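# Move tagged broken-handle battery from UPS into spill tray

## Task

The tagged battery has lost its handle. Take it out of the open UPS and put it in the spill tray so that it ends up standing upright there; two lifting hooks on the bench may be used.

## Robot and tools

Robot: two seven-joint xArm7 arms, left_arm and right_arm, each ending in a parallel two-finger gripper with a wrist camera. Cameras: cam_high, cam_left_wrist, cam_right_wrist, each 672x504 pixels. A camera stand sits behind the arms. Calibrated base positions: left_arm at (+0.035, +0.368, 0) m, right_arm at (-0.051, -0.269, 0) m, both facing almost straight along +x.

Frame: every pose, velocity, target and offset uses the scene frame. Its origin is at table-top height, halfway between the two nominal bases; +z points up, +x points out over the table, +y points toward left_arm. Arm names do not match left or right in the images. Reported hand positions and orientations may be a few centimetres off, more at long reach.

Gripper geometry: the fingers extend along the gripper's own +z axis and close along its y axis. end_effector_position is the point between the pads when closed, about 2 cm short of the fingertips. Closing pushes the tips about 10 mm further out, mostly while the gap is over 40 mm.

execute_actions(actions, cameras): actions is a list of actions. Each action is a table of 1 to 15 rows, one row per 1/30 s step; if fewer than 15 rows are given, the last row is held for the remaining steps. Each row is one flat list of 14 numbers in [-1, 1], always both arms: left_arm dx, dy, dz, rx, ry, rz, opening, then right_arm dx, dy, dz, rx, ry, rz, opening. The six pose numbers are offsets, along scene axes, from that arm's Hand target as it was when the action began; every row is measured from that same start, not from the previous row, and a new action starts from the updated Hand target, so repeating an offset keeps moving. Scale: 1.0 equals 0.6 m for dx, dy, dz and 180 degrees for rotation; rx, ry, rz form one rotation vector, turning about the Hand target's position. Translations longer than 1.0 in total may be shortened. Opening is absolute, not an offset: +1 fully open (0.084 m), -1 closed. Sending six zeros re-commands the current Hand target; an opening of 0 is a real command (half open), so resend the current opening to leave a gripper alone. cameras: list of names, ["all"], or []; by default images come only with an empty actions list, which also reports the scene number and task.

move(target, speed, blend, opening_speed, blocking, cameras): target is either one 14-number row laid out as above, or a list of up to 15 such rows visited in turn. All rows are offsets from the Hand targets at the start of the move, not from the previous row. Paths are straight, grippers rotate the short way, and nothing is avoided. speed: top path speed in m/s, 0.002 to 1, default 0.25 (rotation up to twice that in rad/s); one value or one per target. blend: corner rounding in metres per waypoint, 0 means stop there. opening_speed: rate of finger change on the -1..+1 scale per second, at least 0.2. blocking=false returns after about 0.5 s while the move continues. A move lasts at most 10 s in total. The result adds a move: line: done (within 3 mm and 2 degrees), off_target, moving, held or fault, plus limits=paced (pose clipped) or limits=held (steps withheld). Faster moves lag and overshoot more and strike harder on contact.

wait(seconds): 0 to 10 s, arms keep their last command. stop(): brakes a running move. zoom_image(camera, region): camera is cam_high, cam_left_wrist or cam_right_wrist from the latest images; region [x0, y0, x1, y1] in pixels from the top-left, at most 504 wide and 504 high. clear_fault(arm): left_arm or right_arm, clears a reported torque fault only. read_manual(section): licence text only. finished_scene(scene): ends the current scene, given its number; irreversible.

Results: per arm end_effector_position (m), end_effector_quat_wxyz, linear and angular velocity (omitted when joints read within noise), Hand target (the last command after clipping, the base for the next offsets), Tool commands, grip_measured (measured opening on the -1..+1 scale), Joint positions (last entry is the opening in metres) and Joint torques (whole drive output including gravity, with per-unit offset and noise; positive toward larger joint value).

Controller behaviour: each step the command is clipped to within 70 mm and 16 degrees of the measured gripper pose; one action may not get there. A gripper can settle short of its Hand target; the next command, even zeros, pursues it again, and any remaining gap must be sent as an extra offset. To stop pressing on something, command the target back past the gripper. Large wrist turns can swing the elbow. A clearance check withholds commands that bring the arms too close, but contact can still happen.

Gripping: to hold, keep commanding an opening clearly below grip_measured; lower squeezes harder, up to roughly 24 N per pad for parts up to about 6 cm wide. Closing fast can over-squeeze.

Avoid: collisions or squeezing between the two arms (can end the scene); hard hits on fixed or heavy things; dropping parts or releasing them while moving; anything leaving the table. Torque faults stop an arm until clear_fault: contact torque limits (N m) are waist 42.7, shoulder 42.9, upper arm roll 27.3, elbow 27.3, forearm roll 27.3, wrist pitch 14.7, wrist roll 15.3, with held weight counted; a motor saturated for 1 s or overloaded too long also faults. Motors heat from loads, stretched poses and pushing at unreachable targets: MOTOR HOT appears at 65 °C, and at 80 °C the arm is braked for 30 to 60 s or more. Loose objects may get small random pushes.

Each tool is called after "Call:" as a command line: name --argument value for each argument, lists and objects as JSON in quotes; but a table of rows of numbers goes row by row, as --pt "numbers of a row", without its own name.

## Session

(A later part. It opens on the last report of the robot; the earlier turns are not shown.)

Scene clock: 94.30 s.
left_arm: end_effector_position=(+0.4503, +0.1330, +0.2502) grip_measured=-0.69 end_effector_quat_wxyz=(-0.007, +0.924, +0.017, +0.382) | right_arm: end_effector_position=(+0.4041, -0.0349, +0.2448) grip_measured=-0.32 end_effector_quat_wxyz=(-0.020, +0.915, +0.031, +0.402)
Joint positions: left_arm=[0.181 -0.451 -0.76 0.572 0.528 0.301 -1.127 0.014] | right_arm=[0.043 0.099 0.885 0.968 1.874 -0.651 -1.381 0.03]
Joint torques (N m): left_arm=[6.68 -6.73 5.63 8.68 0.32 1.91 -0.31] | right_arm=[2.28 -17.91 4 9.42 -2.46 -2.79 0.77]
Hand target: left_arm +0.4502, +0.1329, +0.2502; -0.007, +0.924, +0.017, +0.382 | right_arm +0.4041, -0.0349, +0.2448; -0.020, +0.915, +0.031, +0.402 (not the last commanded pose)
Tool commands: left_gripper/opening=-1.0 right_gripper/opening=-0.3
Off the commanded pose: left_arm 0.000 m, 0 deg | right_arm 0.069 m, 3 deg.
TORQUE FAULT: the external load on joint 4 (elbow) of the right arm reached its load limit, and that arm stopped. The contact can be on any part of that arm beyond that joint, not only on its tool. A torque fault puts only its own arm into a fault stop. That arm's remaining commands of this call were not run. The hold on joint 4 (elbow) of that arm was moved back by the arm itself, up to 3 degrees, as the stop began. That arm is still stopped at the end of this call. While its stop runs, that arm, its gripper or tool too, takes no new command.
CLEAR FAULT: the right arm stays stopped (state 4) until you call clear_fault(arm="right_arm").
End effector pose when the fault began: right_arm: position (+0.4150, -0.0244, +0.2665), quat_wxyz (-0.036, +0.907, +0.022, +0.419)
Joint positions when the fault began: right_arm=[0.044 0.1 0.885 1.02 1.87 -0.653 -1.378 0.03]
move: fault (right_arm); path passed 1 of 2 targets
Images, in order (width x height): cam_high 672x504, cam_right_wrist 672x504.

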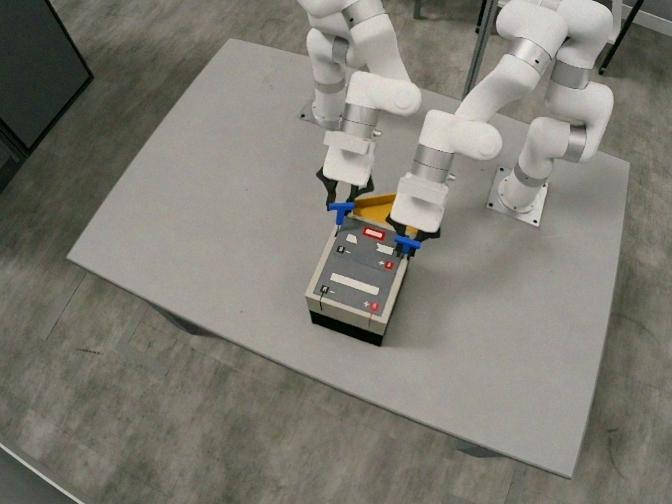

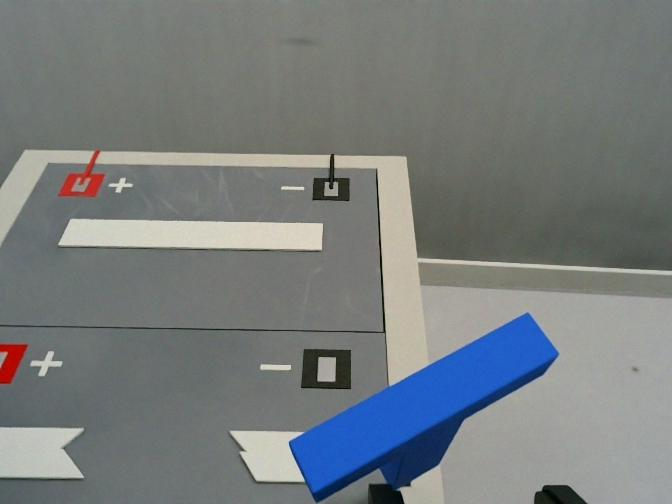

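Call:
clear_fault --arm "right_arm"

Call:
move --target '[0, 0, 0, 0, 0, 0, -1, 0, 0, 0, 0, 0, 0, 0.2]' --speed 0.05 --cameras '["cam_high", "cam_right_wrist"]'

Call:
zoom_image --camera "cam_high" --region '[300, 150, 420, 270]'

Scene clock: 95.37 s.
left_arm: end_effector_position=(+0.4502, +0.1329, +0.2502) grip_measured=-0.69 end_effector_quat_wxyz=(-0.007, +0.924, +0.017, +0.382) | right_arm: end_effector_position=(+0.4041, -0.0349, +0.2448) grip_measured=-0.32 end_effector_quat_wxyz=(-0.019, +0.915, +0.031, +0.402)
Joint positions: left_arm=[0.181 -0.451 -0.76 0.572 0.528 0.301 -1.127 0.014] | right_arm=[0.043 0.099 0.885 0.968 1.874 -0.651 -1.381 0.03]
Joint torques (N m): left_arm=[5.15 -4.43 4.78 11.07 1.11 2.16 -0.47] | right_arm=[2.28 -17.86 4.01 9.61 -2.52 -2.82 0.79]
Hand target: left_arm +0.4502, +0.1329, +0.2502; -0.007, +0.924, +0.017, +0.382 | right_arm +0.4041, -0.0349, +0.2448; -0.019, +0.915, +0.031, +0.402 (not the last commanded pose)
Tool commands: left_gripper/opening=-1.0 right_gripper/opening=-0.3
Off the commanded pose: left_arm 0.000 m, 0 deg | right_arm 0.069 m, 3 deg.
TORQUE FAULT, CONTINUED: the right arm's stop, for the torque fault of joint 4 (elbow) that an earlier result reported, is over. The call counts as one of the actions that you can send in this scene. The hold on joint 4 (elbow) of that arm was moved back by the arm itself, up to 3 degrees, as the stop began. That arm's target is now where it stood when the stop ended, not its last command. That arm's gripper keeps its grip as last carried out, and that arm accepts commands again: back off and push less far.
CLEAR FAULT: your call cleared the right arm's torque fault. If a joint's load stays at its limit, that arm stops again at once.

Scene clock: 95.87 s.
left_arm: end_effector_position=(+0.4502, +0.1329, +0.2502) grip_measured=-0.69 end_effector_quat_wxyz=(-0.007, +0.924, +0.017, +0.382) | right_arm: end_effector_position=(+0.4041, -0.0349, +0.2448) grip_measured=+0.19 end_effector_quat_wxyz=(-0.019, +0.915, +0.031, +0.402)
Joint positions: left_arm=[0.181 -0.451 -0.76 0.572 0.528 0.301 -1.127 0.014] | right_arm=[0.043 0.099 0.885 0.968 1.874 -0.651 -1.381 0.052]
Joint torques (N m): left_arm=[4.77 -3.52 4.69 12.15 0.82 2.22 -0.56] | right_arm=[-0.27 -12.17 1.42 12.47 -1.34 -1.28 -0.15]
Hand target: left_arm +0.4502, +0.1329, +0.2502; -0.007, +0.924, +0.017, +0.382 | right_arm +0.4041, -0.0349, +0.2448; -0.019, +0.915, +0.031, +0.402
Off the commanded pose: left_arm 0.000 m, 0 deg | right_arm 0.000 m, 0 deg.
move: done
Images, in order (width x height): cam_high 672x504, cam_right_wrist 672x504.

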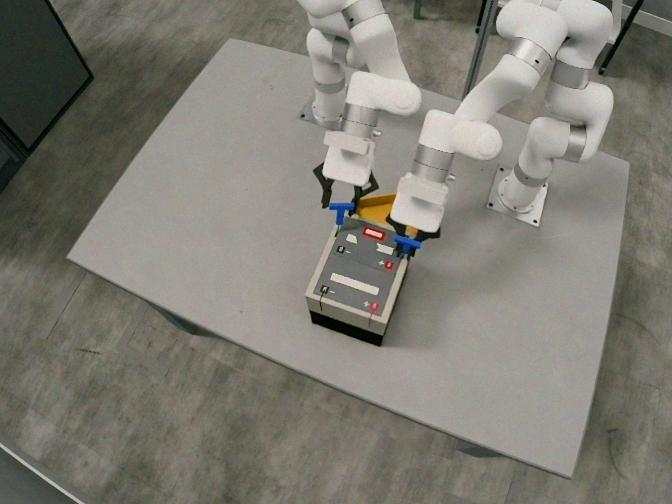

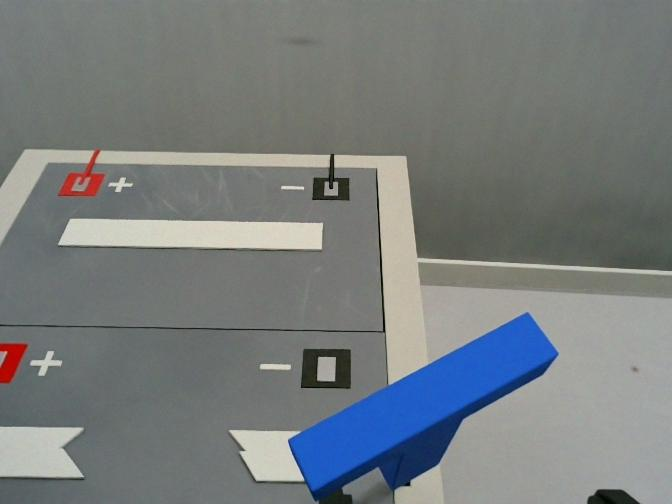

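Scaled by 4.200 from the camera's 672x504 image, which has a finer 960x720 frame.

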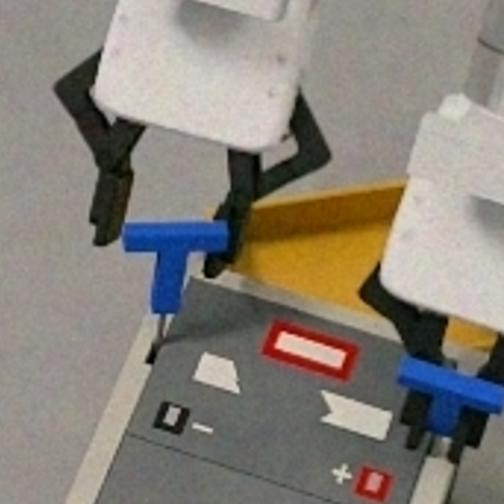

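Call:
move --pt "0 0 0 0 0 0 -1 0 0 0 0 0 0 1" --pt "0 0 0 0 0 0 -1 -0.02 -0.025 0 0 0 0 1" --pt "0 0 0 0 0 0 -1 -0.1462 -0.04 0.1277 0 0 0 1" --speed '[0.05, 0.05, 0.1]' --cameras '["cam_high", "cam_right_wrist"]'

Call:
zoom_image --camera "cam_high" --region '[300, 150, 420, 270]'

Scene clock: 99.10 s.
left_arm: end_effector_position=(+0.4502, +0.1329, +0.2502) grip_measured=-0.69 end_effector_quat_wxyz=(-0.007, +0.924, +0.017, +0.382) | right_arm: end_effector_position=(+0.3164, -0.0589, +0.3215) grip_measured=+1.00 end_effector_quat_wxyz=(-0.019, +0.915, +0.031, +0.402)
Joint positions: left_arm=[0.181 -0.451 -0.76 0.572 0.528 0.301 -1.127 0.014] | right_arm=[0.197 -0.306 0.656 0.976 2.552 -0.668 -1.997 0.084]
Joint torques (N m): left_arm=[2.86 0.66 4.62 13.23 -0.52 2.49 -0.31] | right_arm=[2.25 -12.98 -6.53 16.15 0.04 -1.89 -1.97]
Hand target: left_arm +0.4502, +0.1329, +0.2502; -0.007, +0.924, +0.017, +0.382 | right_arm +0.3164, -0.0589, +0.3215; -0.019, +0.915, +0.031, +0.402
Off the commanded pose: left_arm 0.000 m, 0 deg | right_arm 0.000 m, 0 deg.
move: done
Images, in order (width x height): cam_high 672x504, cam_right_wrist 672x504.

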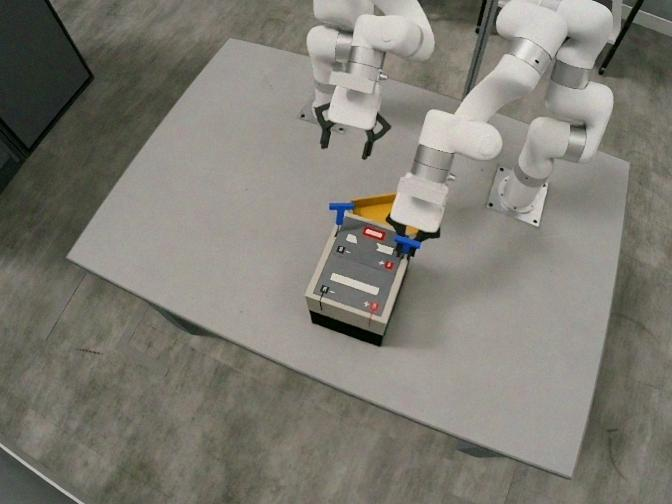

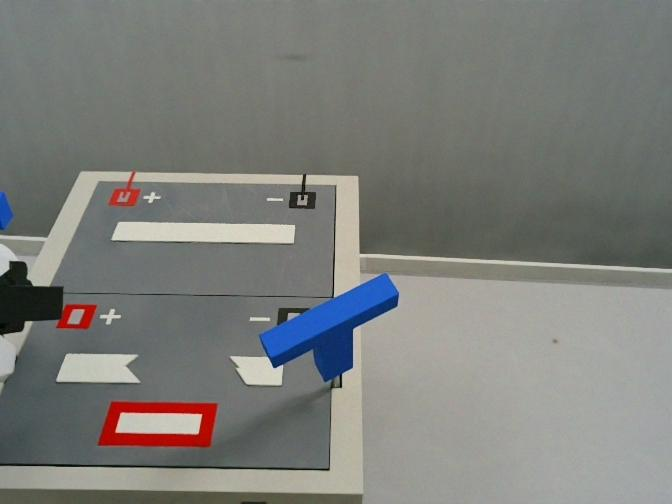

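Scaled by 4.200 from the camera's 672x504 image, which has a finer 960x720 frame.

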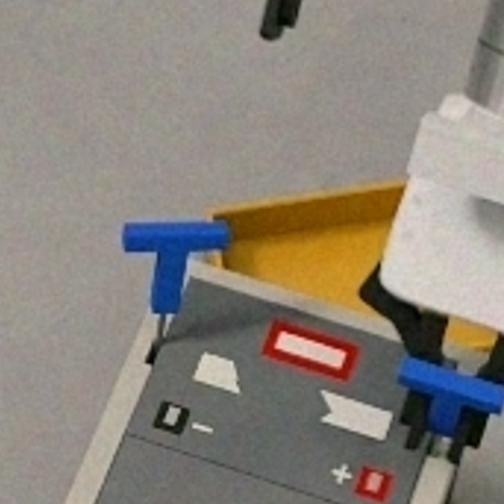

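Call:
move --target '[0, 0, 0, 0, 0, 0, -1, 0.106, -0.2685, 0.014, -0.0139, 0.0078, 0.489, 0]' --speed 0.4

Scene clock: 102.50 s.
left_arm: end_effector_position=(+0.4502, +0.1329, +0.2502) grip_measured=-0.69 end_effector_quat_wxyz=(-0.007, +0.924, +0.017, +0.382) | right_arm: end_effector_position=(+0.3800, -0.2200, +0.3299) grip_measured=-0.01 end_effector_quat_wxyz=(-0.276, +0.641, +0.666, +0.265)
Joint positions: left_arm=[0.181 -0.451 -0.76 0.572 0.528 0.301 -1.127 0.014] | right_arm=[2.206 -1.094 -1.381 1.798 2.709 -1.475 -4.214 0.044]
Joint torques (N m): left_arm=[1.4 0.8 4.74 13.18 -0.43 2.71 0.09] | right_arm=[2.28 13.8 16.85 7.06 -0.33 -1.93 -2.06]
Hand target: left_arm +0.4502, +0.1329, +0.2502; -0.007, +0.924, +0.017, +0.382 | right_arm +0.3800, -0.2200, +0.3299; -0.276, +0.641, +0.666, +0.265
Off the commanded pose: left_arm 0.000 m, 0 deg | right_arm 0.000 m, 0 deg.
move: done

Call:
move --target '[0, 0, 0, 0, 0, 0, -1, 0.1617, 0.2383, -0.025, 0, 0, 0.139, 0.2]' --speed 0.3 --cameras '["cam_high", "cam_right_wrist"]'

Scene clock: 106.13 s.
left_arm: end_effector_position=(+0.4502, +0.1329, +0.2502) grip_measured=-0.69 end_effector_quat_wxyz=(-0.007, +0.924, +0.017, +0.382) | right_arm: end_effector_position=(+0.4759, -0.0771, +0.3145) grip_measured=+0.19 end_effector_quat_wxyz=(-0.242, +0.528, +0.749, +0.318)
Joint positions: left_arm=[0.181 -0.451 -0.76 0.572 0.528 0.301 -1.127 0.014] | right_arm=[3.031 -1.203 -1.448 2.707 2.407 -1.64 -4.555 0.052]
Joint torques (N m): left_arm=[0.83 0.8 4.98 13.15 -0.28 2.94 0.41] | right_arm=[2.24 21.28 11.21 2.44 -0.66 -1.9 2.02]
Hand target: left_arm +0.4502, +0.1329, +0.2502; -0.007, +0.924, +0.017, +0.382 | right_arm +0.4770, -0.0771, +0.3149; -0.316, +0.488, +0.785, +0.214
Off the commanded pose: left_arm 0.000 m, 0 deg | right_arm 0.001 m, 18 deg; orientation clipped.
elbow stopped short (right arm): the move would have taken joint 4 (elbow) straighter than the controller allows.
move: off_target (right_arm); limits=paced
Images, in order (width x height): cam_high 672x504, cam_right_wrist 672x504.

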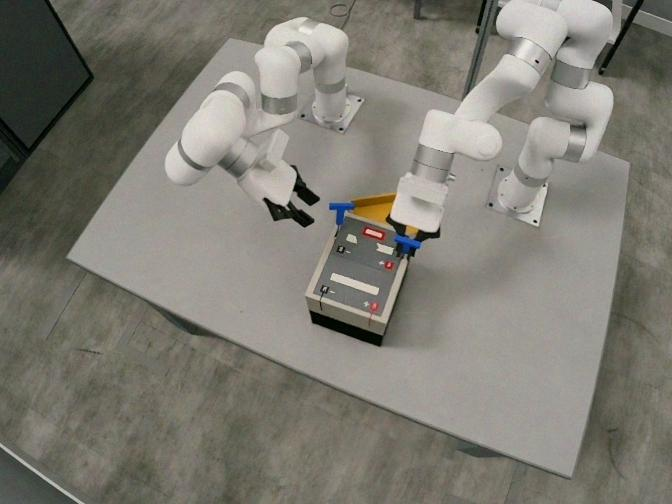

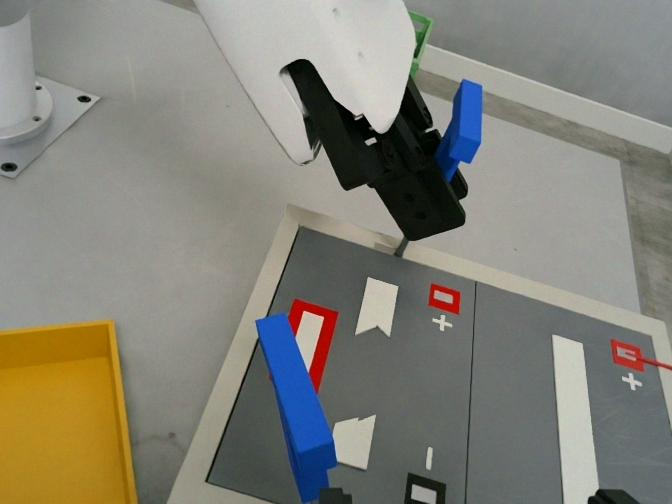

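Call:
move --target '[0, 0, 0, 0, 0, 0, -1, -0.2617, -0.3715, 0.175, 0.022, 0.004, -0.619, 0.2]' --speed 0.4

Scene clock: 111.20 s.
left_arm: end_effector_position=(+0.4502, +0.1329, +0.2502) grip_measured=-0.69 end_effector_quat_wxyz=(-0.007, +0.924, +0.017, +0.382) | right_arm: end_effector_position=(+0.3200, -0.3000, +0.4199) grip_measured=+0.19 end_effector_quat_wxyz=(-0.020, +0.915, +0.031, +0.402)
Joint positions: left_arm=[0.181 -0.451 -0.76 0.572 0.528 0.301 -1.127 0.014] | right_arm=[0.688 -0.617 -0.418 1.103 2.721 -0.863 -2.878 0.052]
Joint torques (N m): left_arm=[0.95 0.69 5.46 13.15 0.11 2.9 0.44] | right_arm=[-2.61 4.04 9.5 9.41 -1.43 -1.09 2.07]
Hand target: left_arm +0.4502, +0.1329, +0.2502; -0.007, +0.924, +0.017, +0.382 | right_arm +0.3200, -0.3000, +0.4199; -0.020, +0.915, +0.031, +0.402
Off the commanded pose: left_arm 0.000 m, 0 deg | right_arm 0.000 m, 0 deg.
move: done; limits=paced

Call:
move --target '[0, 0, 0, 0, 0, 0, -1, 0.165, 0.145, 0.52, 0.109, -0.4236, 0.0804, 0.2]' --speed 0.5

Scene clock: 114.33 s.
left_arm: end_effector_position=(+0.4502, +0.1329, +0.2502) grip_measured=-0.69 end_effector_quat_wxyz=(-0.007, +0.924, +0.017, +0.382) | right_arm: end_effector_position=(+0.4190, -0.2130, +0.7319) grip_measured=+0.19 end_effector_quat_wxyz=(-0.187, +0.448, +0.079, +0.871)
Joint positions: left_arm=[0.181 -0.451 -0.76 0.572 0.528 0.301 -1.127 0.014] | right_arm=[0.669 -0.609 -0.402 1.102 2.725 0.539 -2.87 0.052]
Joint torques (N m): left_arm=[1.21 0.46 5.58 13.12 0.18 2.88 0.4] | right_arm=[2.2 2.2 4.26 17.53 1.04 4.11 1.96]
Hand target: left_arm +0.4502, +0.1329, +0.2502; -0.007, +0.924, +0.017, +0.382 | right_arm +0.4190, -0.2130, +0.7319; -0.187, +0.448, +0.079, +0.871
Off the commanded pose: left_arm 0.000 m, 0 deg | right_arm 0.000 m, 0 deg.
move: done

Call:
move --target '[0, 0, 0, 0, 0, 0, -1, -0.01, 0.078, -0.113, -0.121, 0.161, 0.119, 0.2]' --speed 0.4

Scene clock: 118.20 s.
left_arm: end_effector_position=(+0.4502, +0.1329, +0.2502) grip_measured=-0.69 end_effector_quat_wxyz=(-0.007, +0.924, +0.017, +0.382) | right_arm: end_effector_position=(+0.4130, -0.1661, +0.6640) grip_measured=+0.19 end_effector_quat_wxyz=(-0.270, +0.653, +0.271, +0.653)
Joint positions: left_arm=[0.181 -0.451 -0.76 0.572 0.528 0.301 -1.127 0.014] | right_arm=[0.84 -0.662 -0.488 1.096 1.01 0.44 -1.278 0.052]
Joint torques (N m): left_arm=[1.49 0.16 5.76 13.05 0.14 2.94 0.49] | right_arm=[-2.52 3.97 11.81 17.18 -1.54 0.94 2.06]
Hand target: left_arm +0.4502, +0.1329, +0.2502; -0.007, +0.924, +0.017, +0.382 | right_arm +0.4130, -0.1662, +0.6641; -0.270, +0.653, +0.271, +0.653
Off the commanded pose: left_arm 0.000 m, 0 deg | right_arm 0.000 m, 0 deg.
move: done

Call:
move --target '[0, 0, 0, 0, 0, 0, -1, 0.145, 0.01, -0.507, -0.263, 0.0417, 0.378, 0.2]' --speed 0.4 --cameras '["all"]'

Scene clock: 121.67 s.
left_arm: end_effector_position=(+0.4502, +0.1329, +0.2502) grip_measured=-0.69 end_effector_quat_wxyz=(-0.007, +0.924, +0.017, +0.382) | right_arm: end_effector_position=(+0.5000, -0.1602, +0.3599) grip_measured=+0.19 end_effector_quat_wxyz=(-0.326, +0.483, +0.788, +0.200)
Joint positions: left_arm=[0.181 -0.451 -0.76 0.572 0.528 0.301 -1.127 0.014] | right_arm=[2.624 -0.858 -2.077 2.267 0.058 1.871 -1.678 0.052]
Joint torques (N m): left_arm=[1.6 0.17 5.98 13.12 0.27 2.85 0.44] | right_arm=[2.26 18.99 10.35 13.08 -0.12 0.63 1.97]
Hand target: left_arm +0.4502, +0.1329, +0.2502; -0.007, +0.924, +0.017, +0.382 | right_arm +0.5000, -0.1602, +0.3599; -0.326, +0.483, +0.788, +0.200
Off the commanded pose: left_arm 0.000 m, 0 deg | right_arm 0.000 m, 0 deg.
move: done

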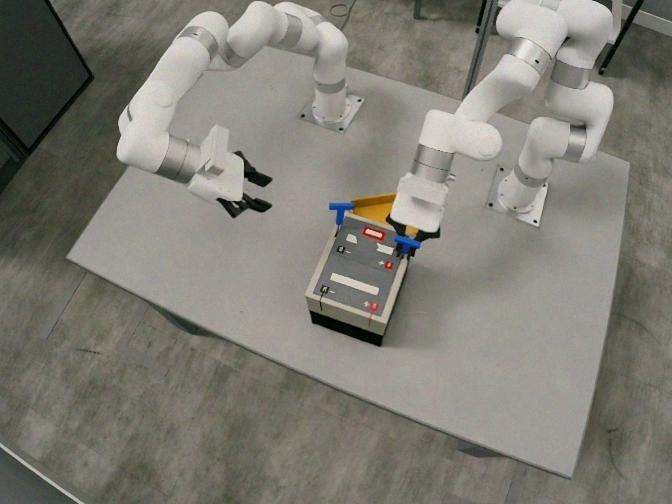

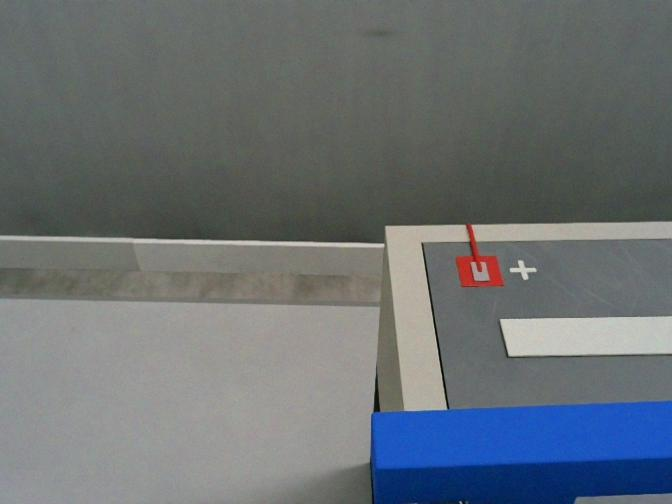

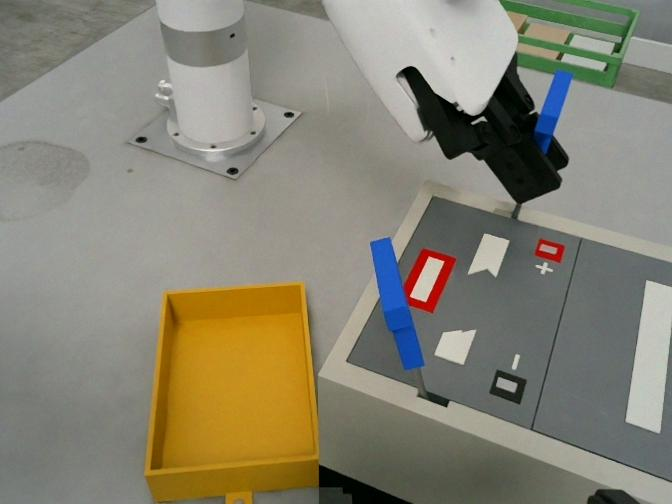

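Call:
move --pt "0 0 0 0 0 0 -1 -0.0287 0.1443 -0.076 0 0 0 0.7" --pt "0 0 0 0 0 0 -1 -0.0715 0.2283 -0.1703 0 0 0 0.7" --speed '[0.25, 0.08]' --cameras '["all"]'

Call:
zoom_image --camera "cam_high" --region '[300, 170, 400, 270]'

Scene clock: 136.77 s.
left_arm: end_effector_position=(+0.4502, +0.1329, +0.2502) grip_measured=-0.69 end_effector_quat_wxyz=(-0.007, +0.924, +0.017, +0.382) | right_arm: end_effector_position=(+0.4571, -0.0232, +0.2577) grip_measured=+0.70 end_effector_quat_wxyz=(-0.326, +0.483, +0.788, +0.200)
Joint positions: left_arm=[0.181 -0.451 -0.76 0.572 0.528 0.301 -1.127 0.014] | right_arm=[2.557 -0.732 -2.019 1.62 0.14 1.324 -1.688 0.073]
Joint torques (N m): left_arm=[2.18 -0.14 6.19 12.98 0.3 2.86 0.45] | right_arm=[2.29 25.09 19.25 8.71 1.9 -2.34 -2.09]
Hand target: left_arm +0.4502, +0.1329, +0.2502; -0.007, +0.924, +0.017, +0.382 | right_arm +0.4571, -0.0232, +0.2577; -0.326, +0.483, +0.788, +0.200
Off the commanded pose: left_arm 0.000 m, 0 deg | right_arm 0.000 m, 0 deg.
move: done

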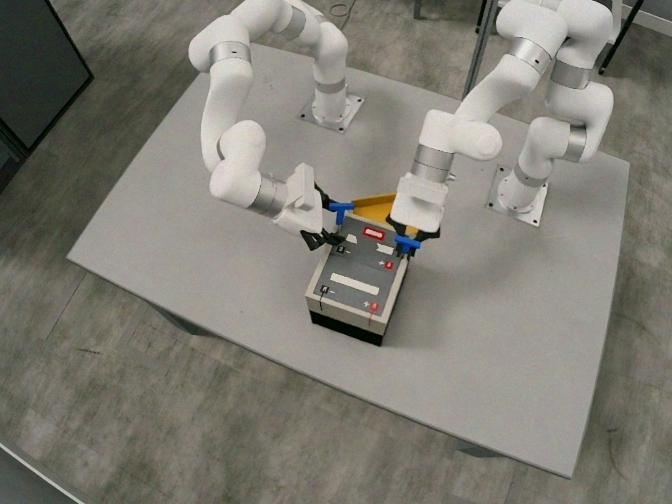

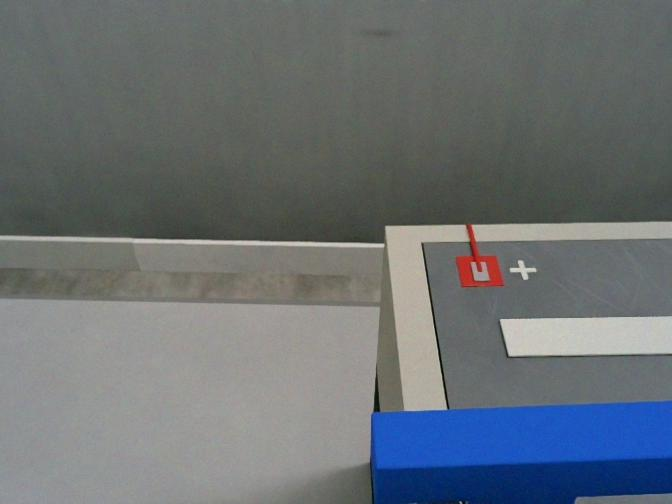

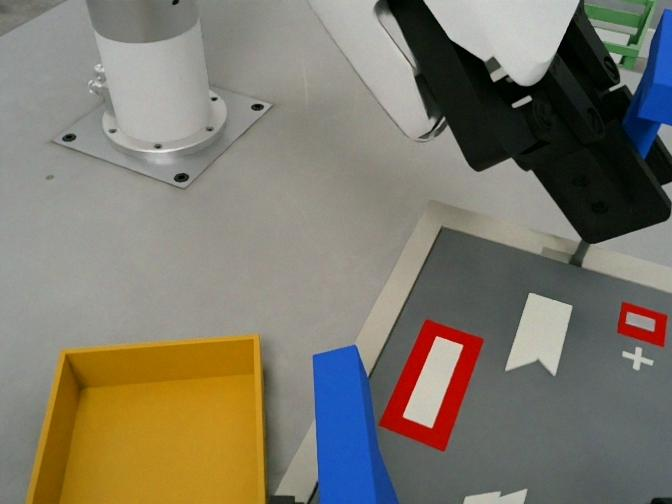

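Scaled by 5.040 from the camera's 672x504 image, which has a finer 960x720 frame.

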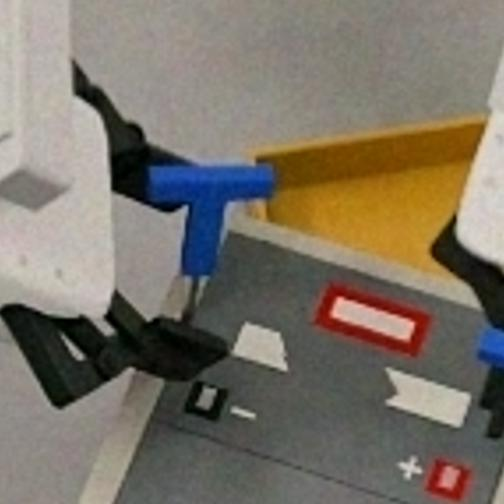

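Call:
move --target '[0, 0, 0, 0, 0, 0, -1, 0, 0, 0, 0, 0, 0, -1]' --speed 0.1 --opening_speed 0.8 --cameras '["cam_high", "cam_right_wrist"]'

Call:
zoom_image --camera "cam_high" --region '[300, 170, 400, 270]'

Scene clock: 139.47 s.
left_arm: end_effector_position=(+0.4502, +0.1329, +0.2502) grip_measured=-0.69 end_effector_quat_wxyz=(-0.007, +0.924, +0.017, +0.382) | right_arm: end_effector_position=(+0.4571, -0.0231, +0.2577) grip_measured=-0.77 end_effector_quat_wxyz=(-0.326, +0.483, +0.788, +0.200)
Joint positions: left_arm=[0.181 -0.451 -0.76 0.572 0.528 0.301 -1.127 0.014] | right_arm=[2.558 -0.732 -2.019 1.62 0.14 1.323 -1.688 0.01]
Joint torques (N m): left_arm=[2.18 -0.3 6.29 12.97 0.42 2.81 0.41] | right_arm=[-0.61 20.69 15.35 11.83 1.4 3.33 -1.17]
Hand target: left_arm +0.4502, +0.1329, +0.2502; -0.007, +0.924, +0.017, +0.382 | right_arm +0.4571, -0.0232, +0.2577; -0.326, +0.483, +0.788, +0.200
Off the commanded pose: left_arm 0.000 m, 0 deg | right_arm 0.000 m, 0 deg.
move: done
Images, in order (width x height): cam_high 672x504, cam_right_wrist 672x504.

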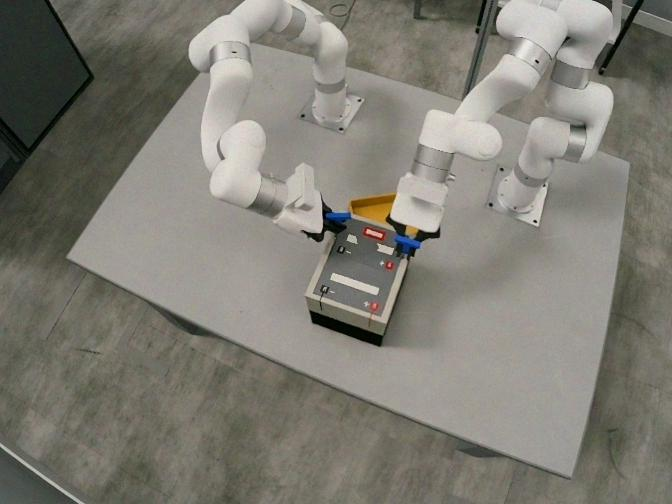

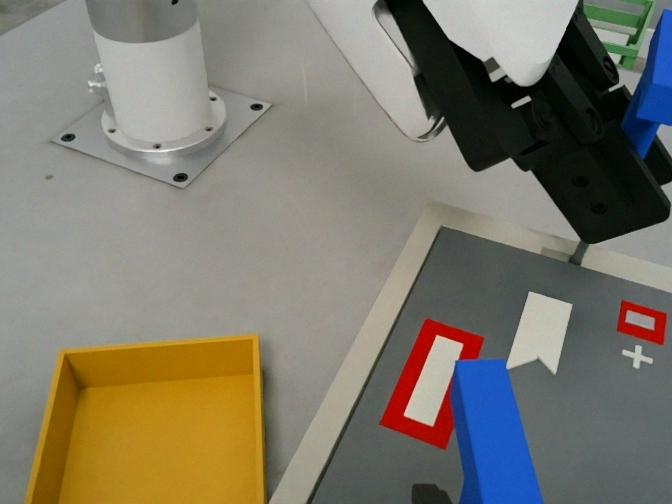

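Scaled by 5.040 from the camera's 672x504 image, which has a finer 960x720 frame.

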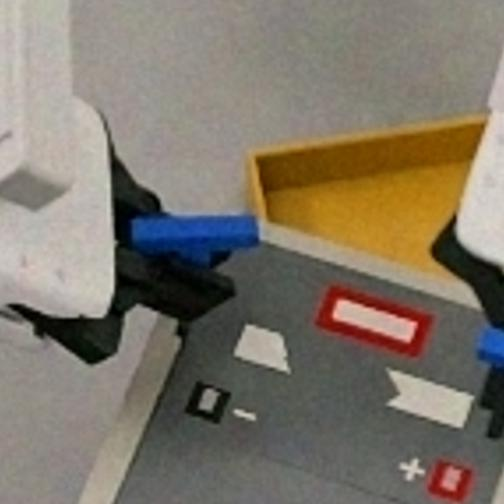

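Call:
move --target '[0, 0, 0, 0, 0, 0, -1, -0.002, -0.0005, 0, 0, 0, -0.1378, -1]' --speed 0.1 --cameras '["cam_right_wrist"]'

Call:
move --target '[0, 0, 0, 0, 0, 0, -1, 0, 0, 0.01, 0, 0, 0, -1]' --speed 0.02 --cameras '["cam_right_wrist"]'

Scene clock: 142.80 s.
left_arm: end_effector_position=(+0.4502, +0.1329, +0.2502) grip_measured=-0.69 end_effector_quat_wxyz=(-0.007, +0.924, +0.017, +0.382) | right_arm: end_effector_position=(+0.4559, -0.0235, +0.2577) grip_measured=-0.78 end_effector_quat_wxyz=(-0.275, +0.641, +0.666, +0.266)
Joint positions: left_arm=[0.181 -0.451 -0.76 0.572 0.528 0.301 -1.127 0.014] | right_arm=[2.291 -0.467 -1.886 1.227 0.406 0.9 -1.558 0.01]
Joint torques (N m): left_arm=[2.44 -0.45 6.55 12.88 0.47 2.86 0.44] | right_arm=[-4.09 18.42 13.59 11.38 1.3 -2.58 2.05]
Hand target: left_arm +0.4502, +0.1329, +0.2502; -0.007, +0.924, +0.017, +0.382 | right_arm +0.4559, -0.0235, +0.2577; -0.275, +0.641, +0.666, +0.266
Off the commanded pose: left_arm 0.000 m, 0 deg | right_arm 0.000 m, 0 deg.
move: done
Images, in order (width x height): cam_right_wrist 672x504.

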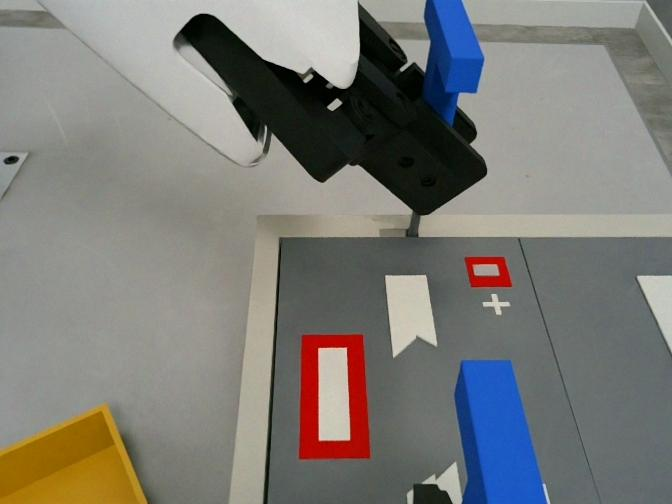

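Scene clock: 143.53 s.
left_arm: end_effector_position=(+0.4502, +0.1329, +0.2502) grip_measured=-0.69 end_effector_quat_wxyz=(-0.007, +0.924, +0.017, +0.382) | right_arm: end_effector_position=(+0.4559, -0.0235, +0.2637) grip_measured=-0.78 end_effector_quat_wxyz=(-0.275, +0.641, +0.666, +0.266)
Joint positions: left_arm=[0.181 -0.451 -0.76 0.572 0.528 0.301 -1.127 0.014] | right_arm=[2.285 -0.459 -1.879 1.236 0.409 0.914 -1.552 0.01]
Joint torques (N m): left_arm=[2.52 -0.4 6.45 12.85 0.41 2.87 0.44] | right_arm=[-3.78 17.96 13.24 17.83 1.23 0.23 1.94]
Hand target: left_arm +0.4502, +0.1329, +0.2502; -0.007, +0.924, +0.017, +0.382 | right_arm +0.4559, -0.0235, +0.2637; -0.275, +0.641, +0.666, +0.266
Off the commanded pose: left_arm 0.000 m, 0 deg | right_arm 0.000 m, 0 deg.
move: done
Images, in order (width x height): cam_right_wrist 672x504.

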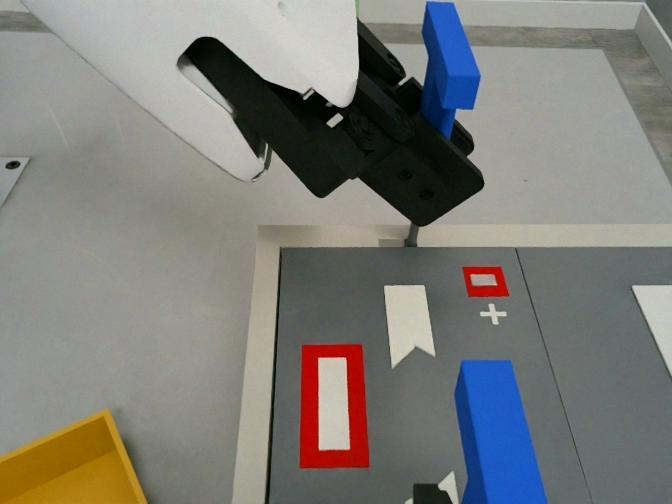

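Call:
move --target '[0, 0, 0, 0, 0, 0, -1, 0, 0, 0.01, 0, 0, 0, -1]' --speed 0.02 --cameras '["cam_right_wrist"]'

Scene clock: 144.60 s.
left_arm: end_effector_position=(+0.4502, +0.1329, +0.2502) grip_measured=-0.69 end_effector_quat_wxyz=(-0.007, +0.924, +0.017, +0.382) | right_arm: end_effector_position=(+0.4559, -0.0235, +0.2697) grip_measured=-0.78 end_effector_quat_wxyz=(-0.275, +0.641, +0.666, +0.266)
Joint positions: left_arm=[0.181 -0.451 -0.76 0.572 0.528 0.301 -1.127 0.014] | right_arm=[2.279 -0.452 -1.872 1.246 0.412 0.927 -1.546 0.01]
Joint torques (N m): left_arm=[2.53 -0.44 6.51 12.86 0.36 2.85 0.37] | right_arm=[-3.87 17.77 13.16 17.86 1.25 0.17 1.95]
Hand target: left_arm +0.4502, +0.1329, +0.2502; -0.007, +0.924, +0.017, +0.382 | right_arm +0.4559, -0.0235, +0.2697; -0.275, +0.641, +0.666, +0.266
Off the commanded pose: left_arm 0.000 m, 0 deg | right_arm 0.000 m, 0 deg.
move: done
Images, in order (width x height): cam_right_wrist 672x504.

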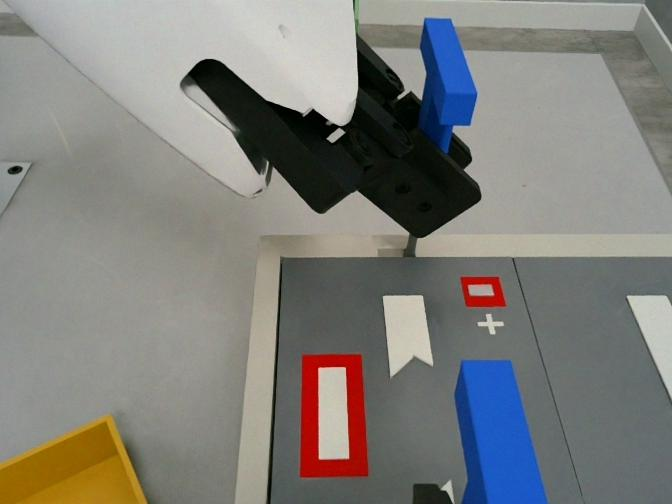

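Call:
execute_actions --actions '[]'

Call:
zoom_image --camera "cam_high" --region '[310, 190, 370, 250]'

Scene clock: 145.10 s.
left_arm: end_effector_position=(+0.4502, +0.1329, +0.2502) grip_measured=-0.69 end_effector_quat_wxyz=(-0.007, +0.924, +0.017, +0.382) | right_arm: end_effector_position=(+0.4559, -0.0235, +0.2697) grip_measured=-0.78 end_effector_quat_wxyz=(-0.275, +0.641, +0.666, +0.266)
Joint positions: left_arm=[0.181 -0.451 -0.76 0.572 0.528 0.301 -1.127 0.014] | right_arm=[2.279 -0.452 -1.872 1.246 0.412 0.927 -1.546 0.01]
Joint velocities: within noise
Joint torques (N m): left_arm=[2.67 -0.56 6.52 12.82 0.37 2.78 0.4] | right_arm=[-3.89 17.93 13.15 18.03 1.16 0.12 2.02]
Hand target: left_arm +0.4502, +0.1329, +0.2502; -0.007, +0.924, +0.017, +0.382 | right_arm +0.4559, -0.0235, +0.2697; -0.275, +0.641, +0.666, +0.266
Tool commands: left_gripper/opening=-1.0 right_gripper/opening=-1.0
Off the commanded pose: left_arm 0.000 m, 0 deg | right_arm 0.000 m, 0 deg.

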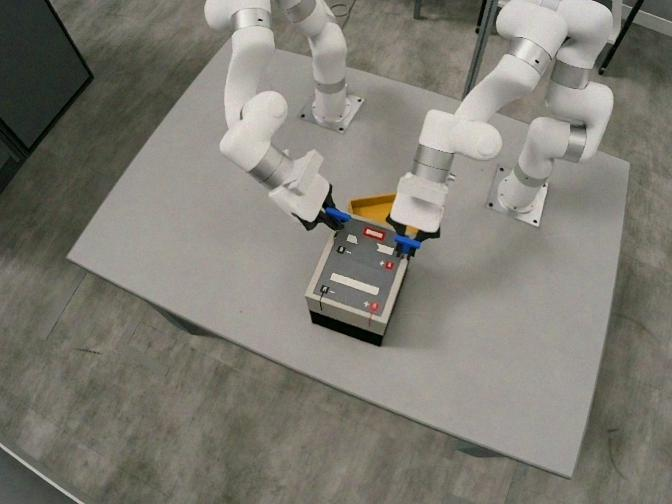

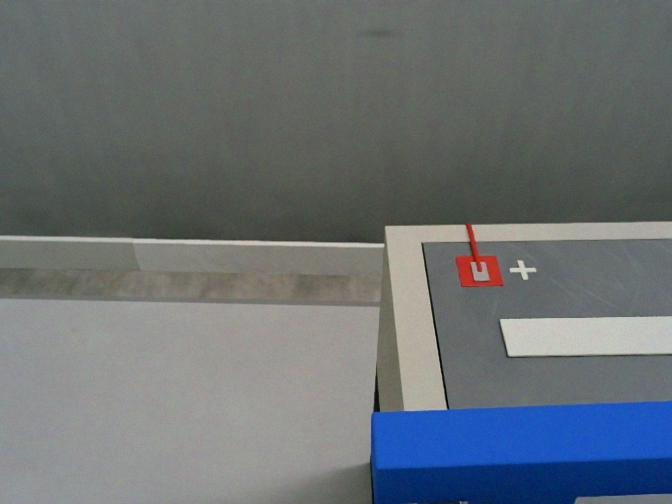

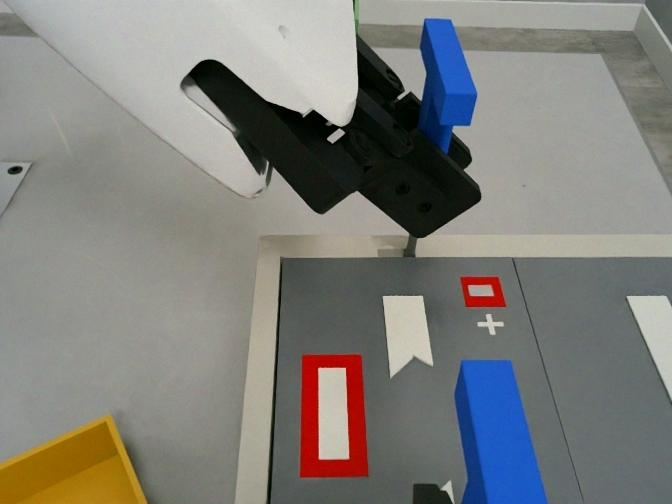

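Scaled by 8.400 from the camera's 672x504 image, which has a finer 960x720 frame.

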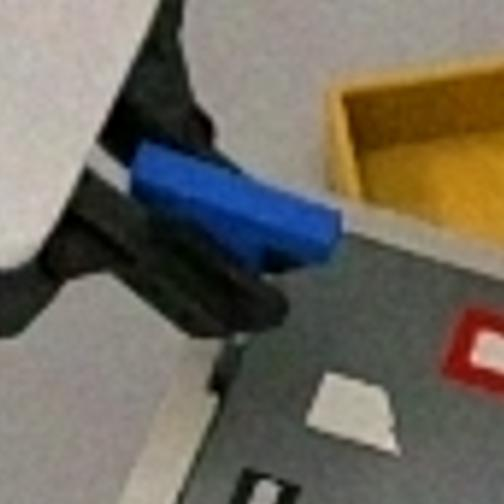

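Call:
zoom_image --camera "cam_right_wrist" --region '[230, 210, 570, 504]'

Call:
zoom_image --camera "cam_high" --region '[300, 210, 420, 320]'

Scaled by 1.482 from the camera's 672x504 image, which has a finer 960x720 frame.

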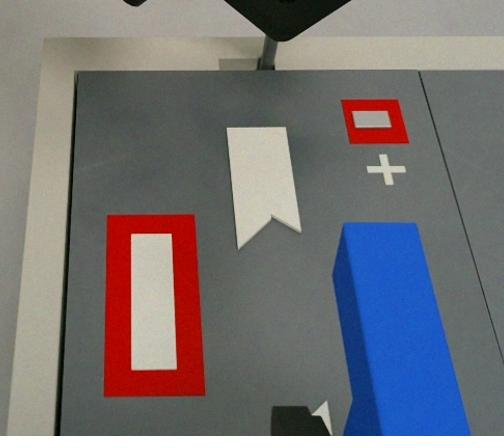

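Scaled by 4.200 from the camera's 672x504 image, which has a finer 960x720 frame.

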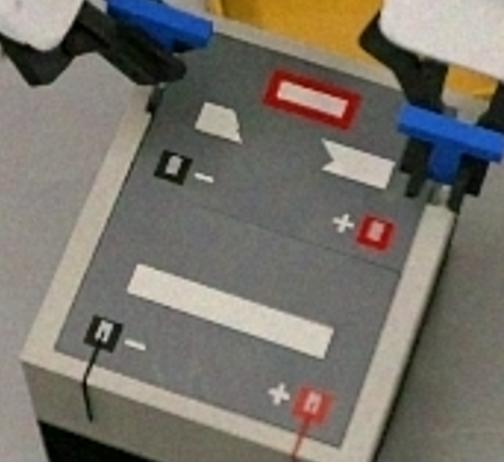

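Call:
move --target '[0, 0, 0, 0, 0, 0, -1, 0, 0, 0.01, 0, 0, 0, -1]' --speed 0.02 --cameras '["cam_right_wrist", "cam_high"]'

Call:
zoom_image --camera "cam_high" --region '[310, 190, 370, 250]'

Scene clock: 148.37 s.
left_arm: end_effector_position=(+0.4502, +0.1329, +0.2502) grip_measured=-0.69 end_effector_quat_wxyz=(-0.007, +0.924, +0.017, +0.382) | right_arm: end_effector_position=(+0.4559, -0.0235, +0.2756) grip_measured=-0.78 end_effector_quat_wxyz=(-0.275, +0.641, +0.666, +0.266)
Joint positions: left_arm=[0.181 -0.451 -0.76 0.572 0.528 0.301 -1.127 0.014] | right_arm=[2.274 -0.445 -1.866 1.256 0.414 0.94 -1.54 0.01]
Joint torques (N m): left_arm=[3.02 -0.64 6.67 12.84 0.57 2.85 0.34] | right_arm=[-3.27 20.71 24.5 29.77 3.7 -1.46 1.9]
Hand target: left_arm +0.4502, +0.1329, +0.2502; -0.007, +0.924, +0.017, +0.382 | right_arm +0.4559, -0.0235, +0.2757; -0.275, +0.641, +0.666, +0.266
Off the commanded pose: left_arm 0.000 m, 0 deg | right_arm 0.000 m, 0 deg.
move: done
Images, in order (width x height): cam_high 672x504, cam_right_wrist 672x504.

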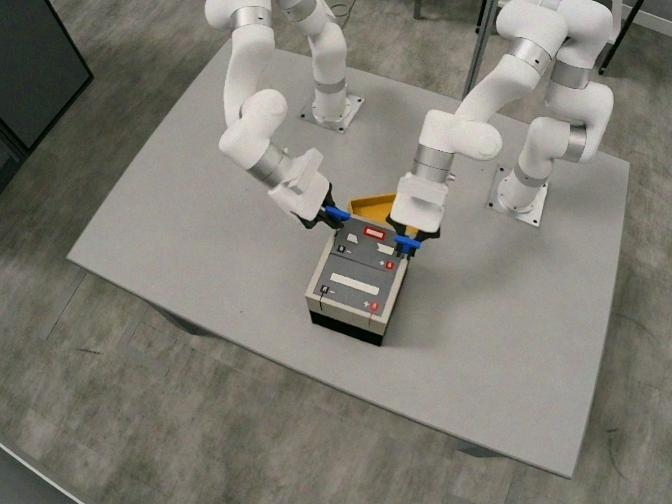

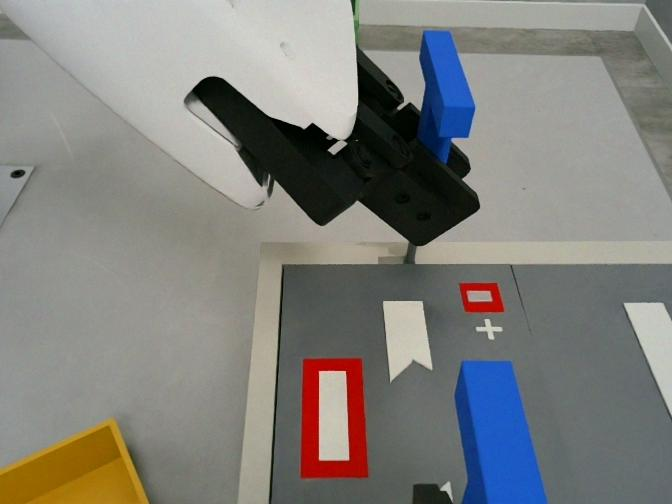

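Scaled by 8.400 from the camera's 672x504 image, which has a finer 960x720 frame.

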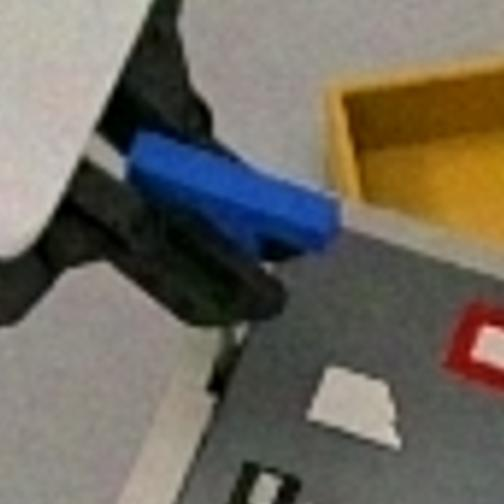

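Call:
move --pt "0 0 0.0088 0 0 0 -1 0 0 0 0 0 0 -1" --pt "0 0 0.0588 0 0 0 -1 0 0 0.05 0 0 0 -1" --speed '[0.02, 0.04]' --cameras '["all"]'

Scene clock: 150.50 s.
left_arm: end_effector_position=(+0.4503, +0.1329, +0.2855) grip_measured=-0.69 end_effector_quat_wxyz=(-0.007, +0.924, +0.017, +0.382) | right_arm: end_effector_position=(+0.4559, -0.0235, +0.3057) grip_measured=-0.78 end_effector_quat_wxyz=(-0.275, +0.641, +0.666, +0.266)
Joint positions: left_arm=[0.072 -0.481 -0.657 0.621 0.438 0.398 -1.016 0.014] | right_arm=[2.249 -0.413 -1.838 1.309 0.424 1.008 -1.507 0.01]
Joint torques (N m): left_arm=[-4.05 -11.41 5.9 19.64 -1.55 -0.8 1.27] | right_arm=[-2.56 17.14 14.08 17.42 1.55 0.37 1.98]
Hand target: left_arm +0.4502, +0.1329, +0.2854; -0.007, +0.924, +0.017, +0.382 | right_arm +0.4559, -0.0235, +0.3057; -0.275, +0.641, +0.666, +0.266
Off the commanded pose: left_arm 0.000 m, 0 deg | right_arm 0.000 m, 0 deg.
move: done

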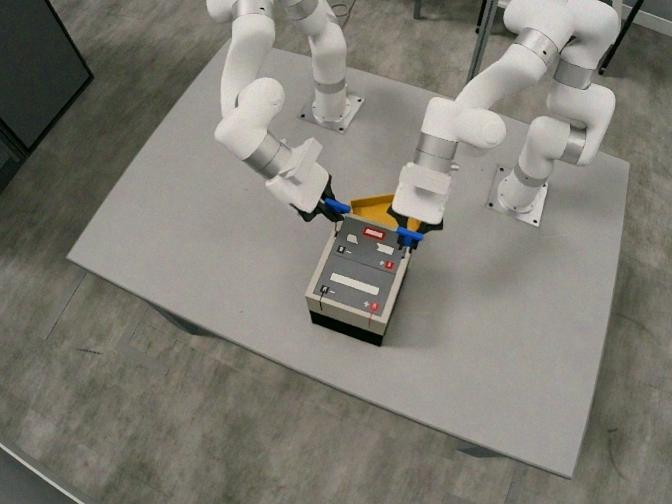

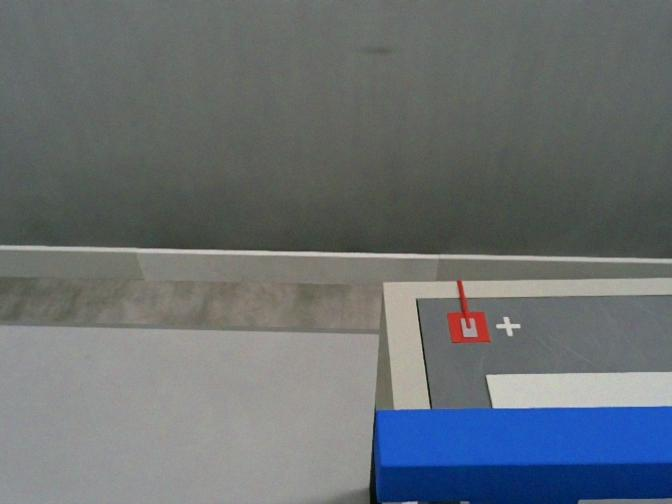

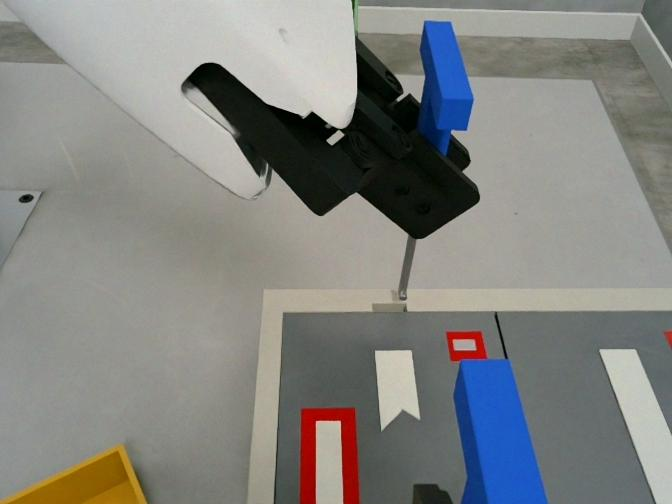

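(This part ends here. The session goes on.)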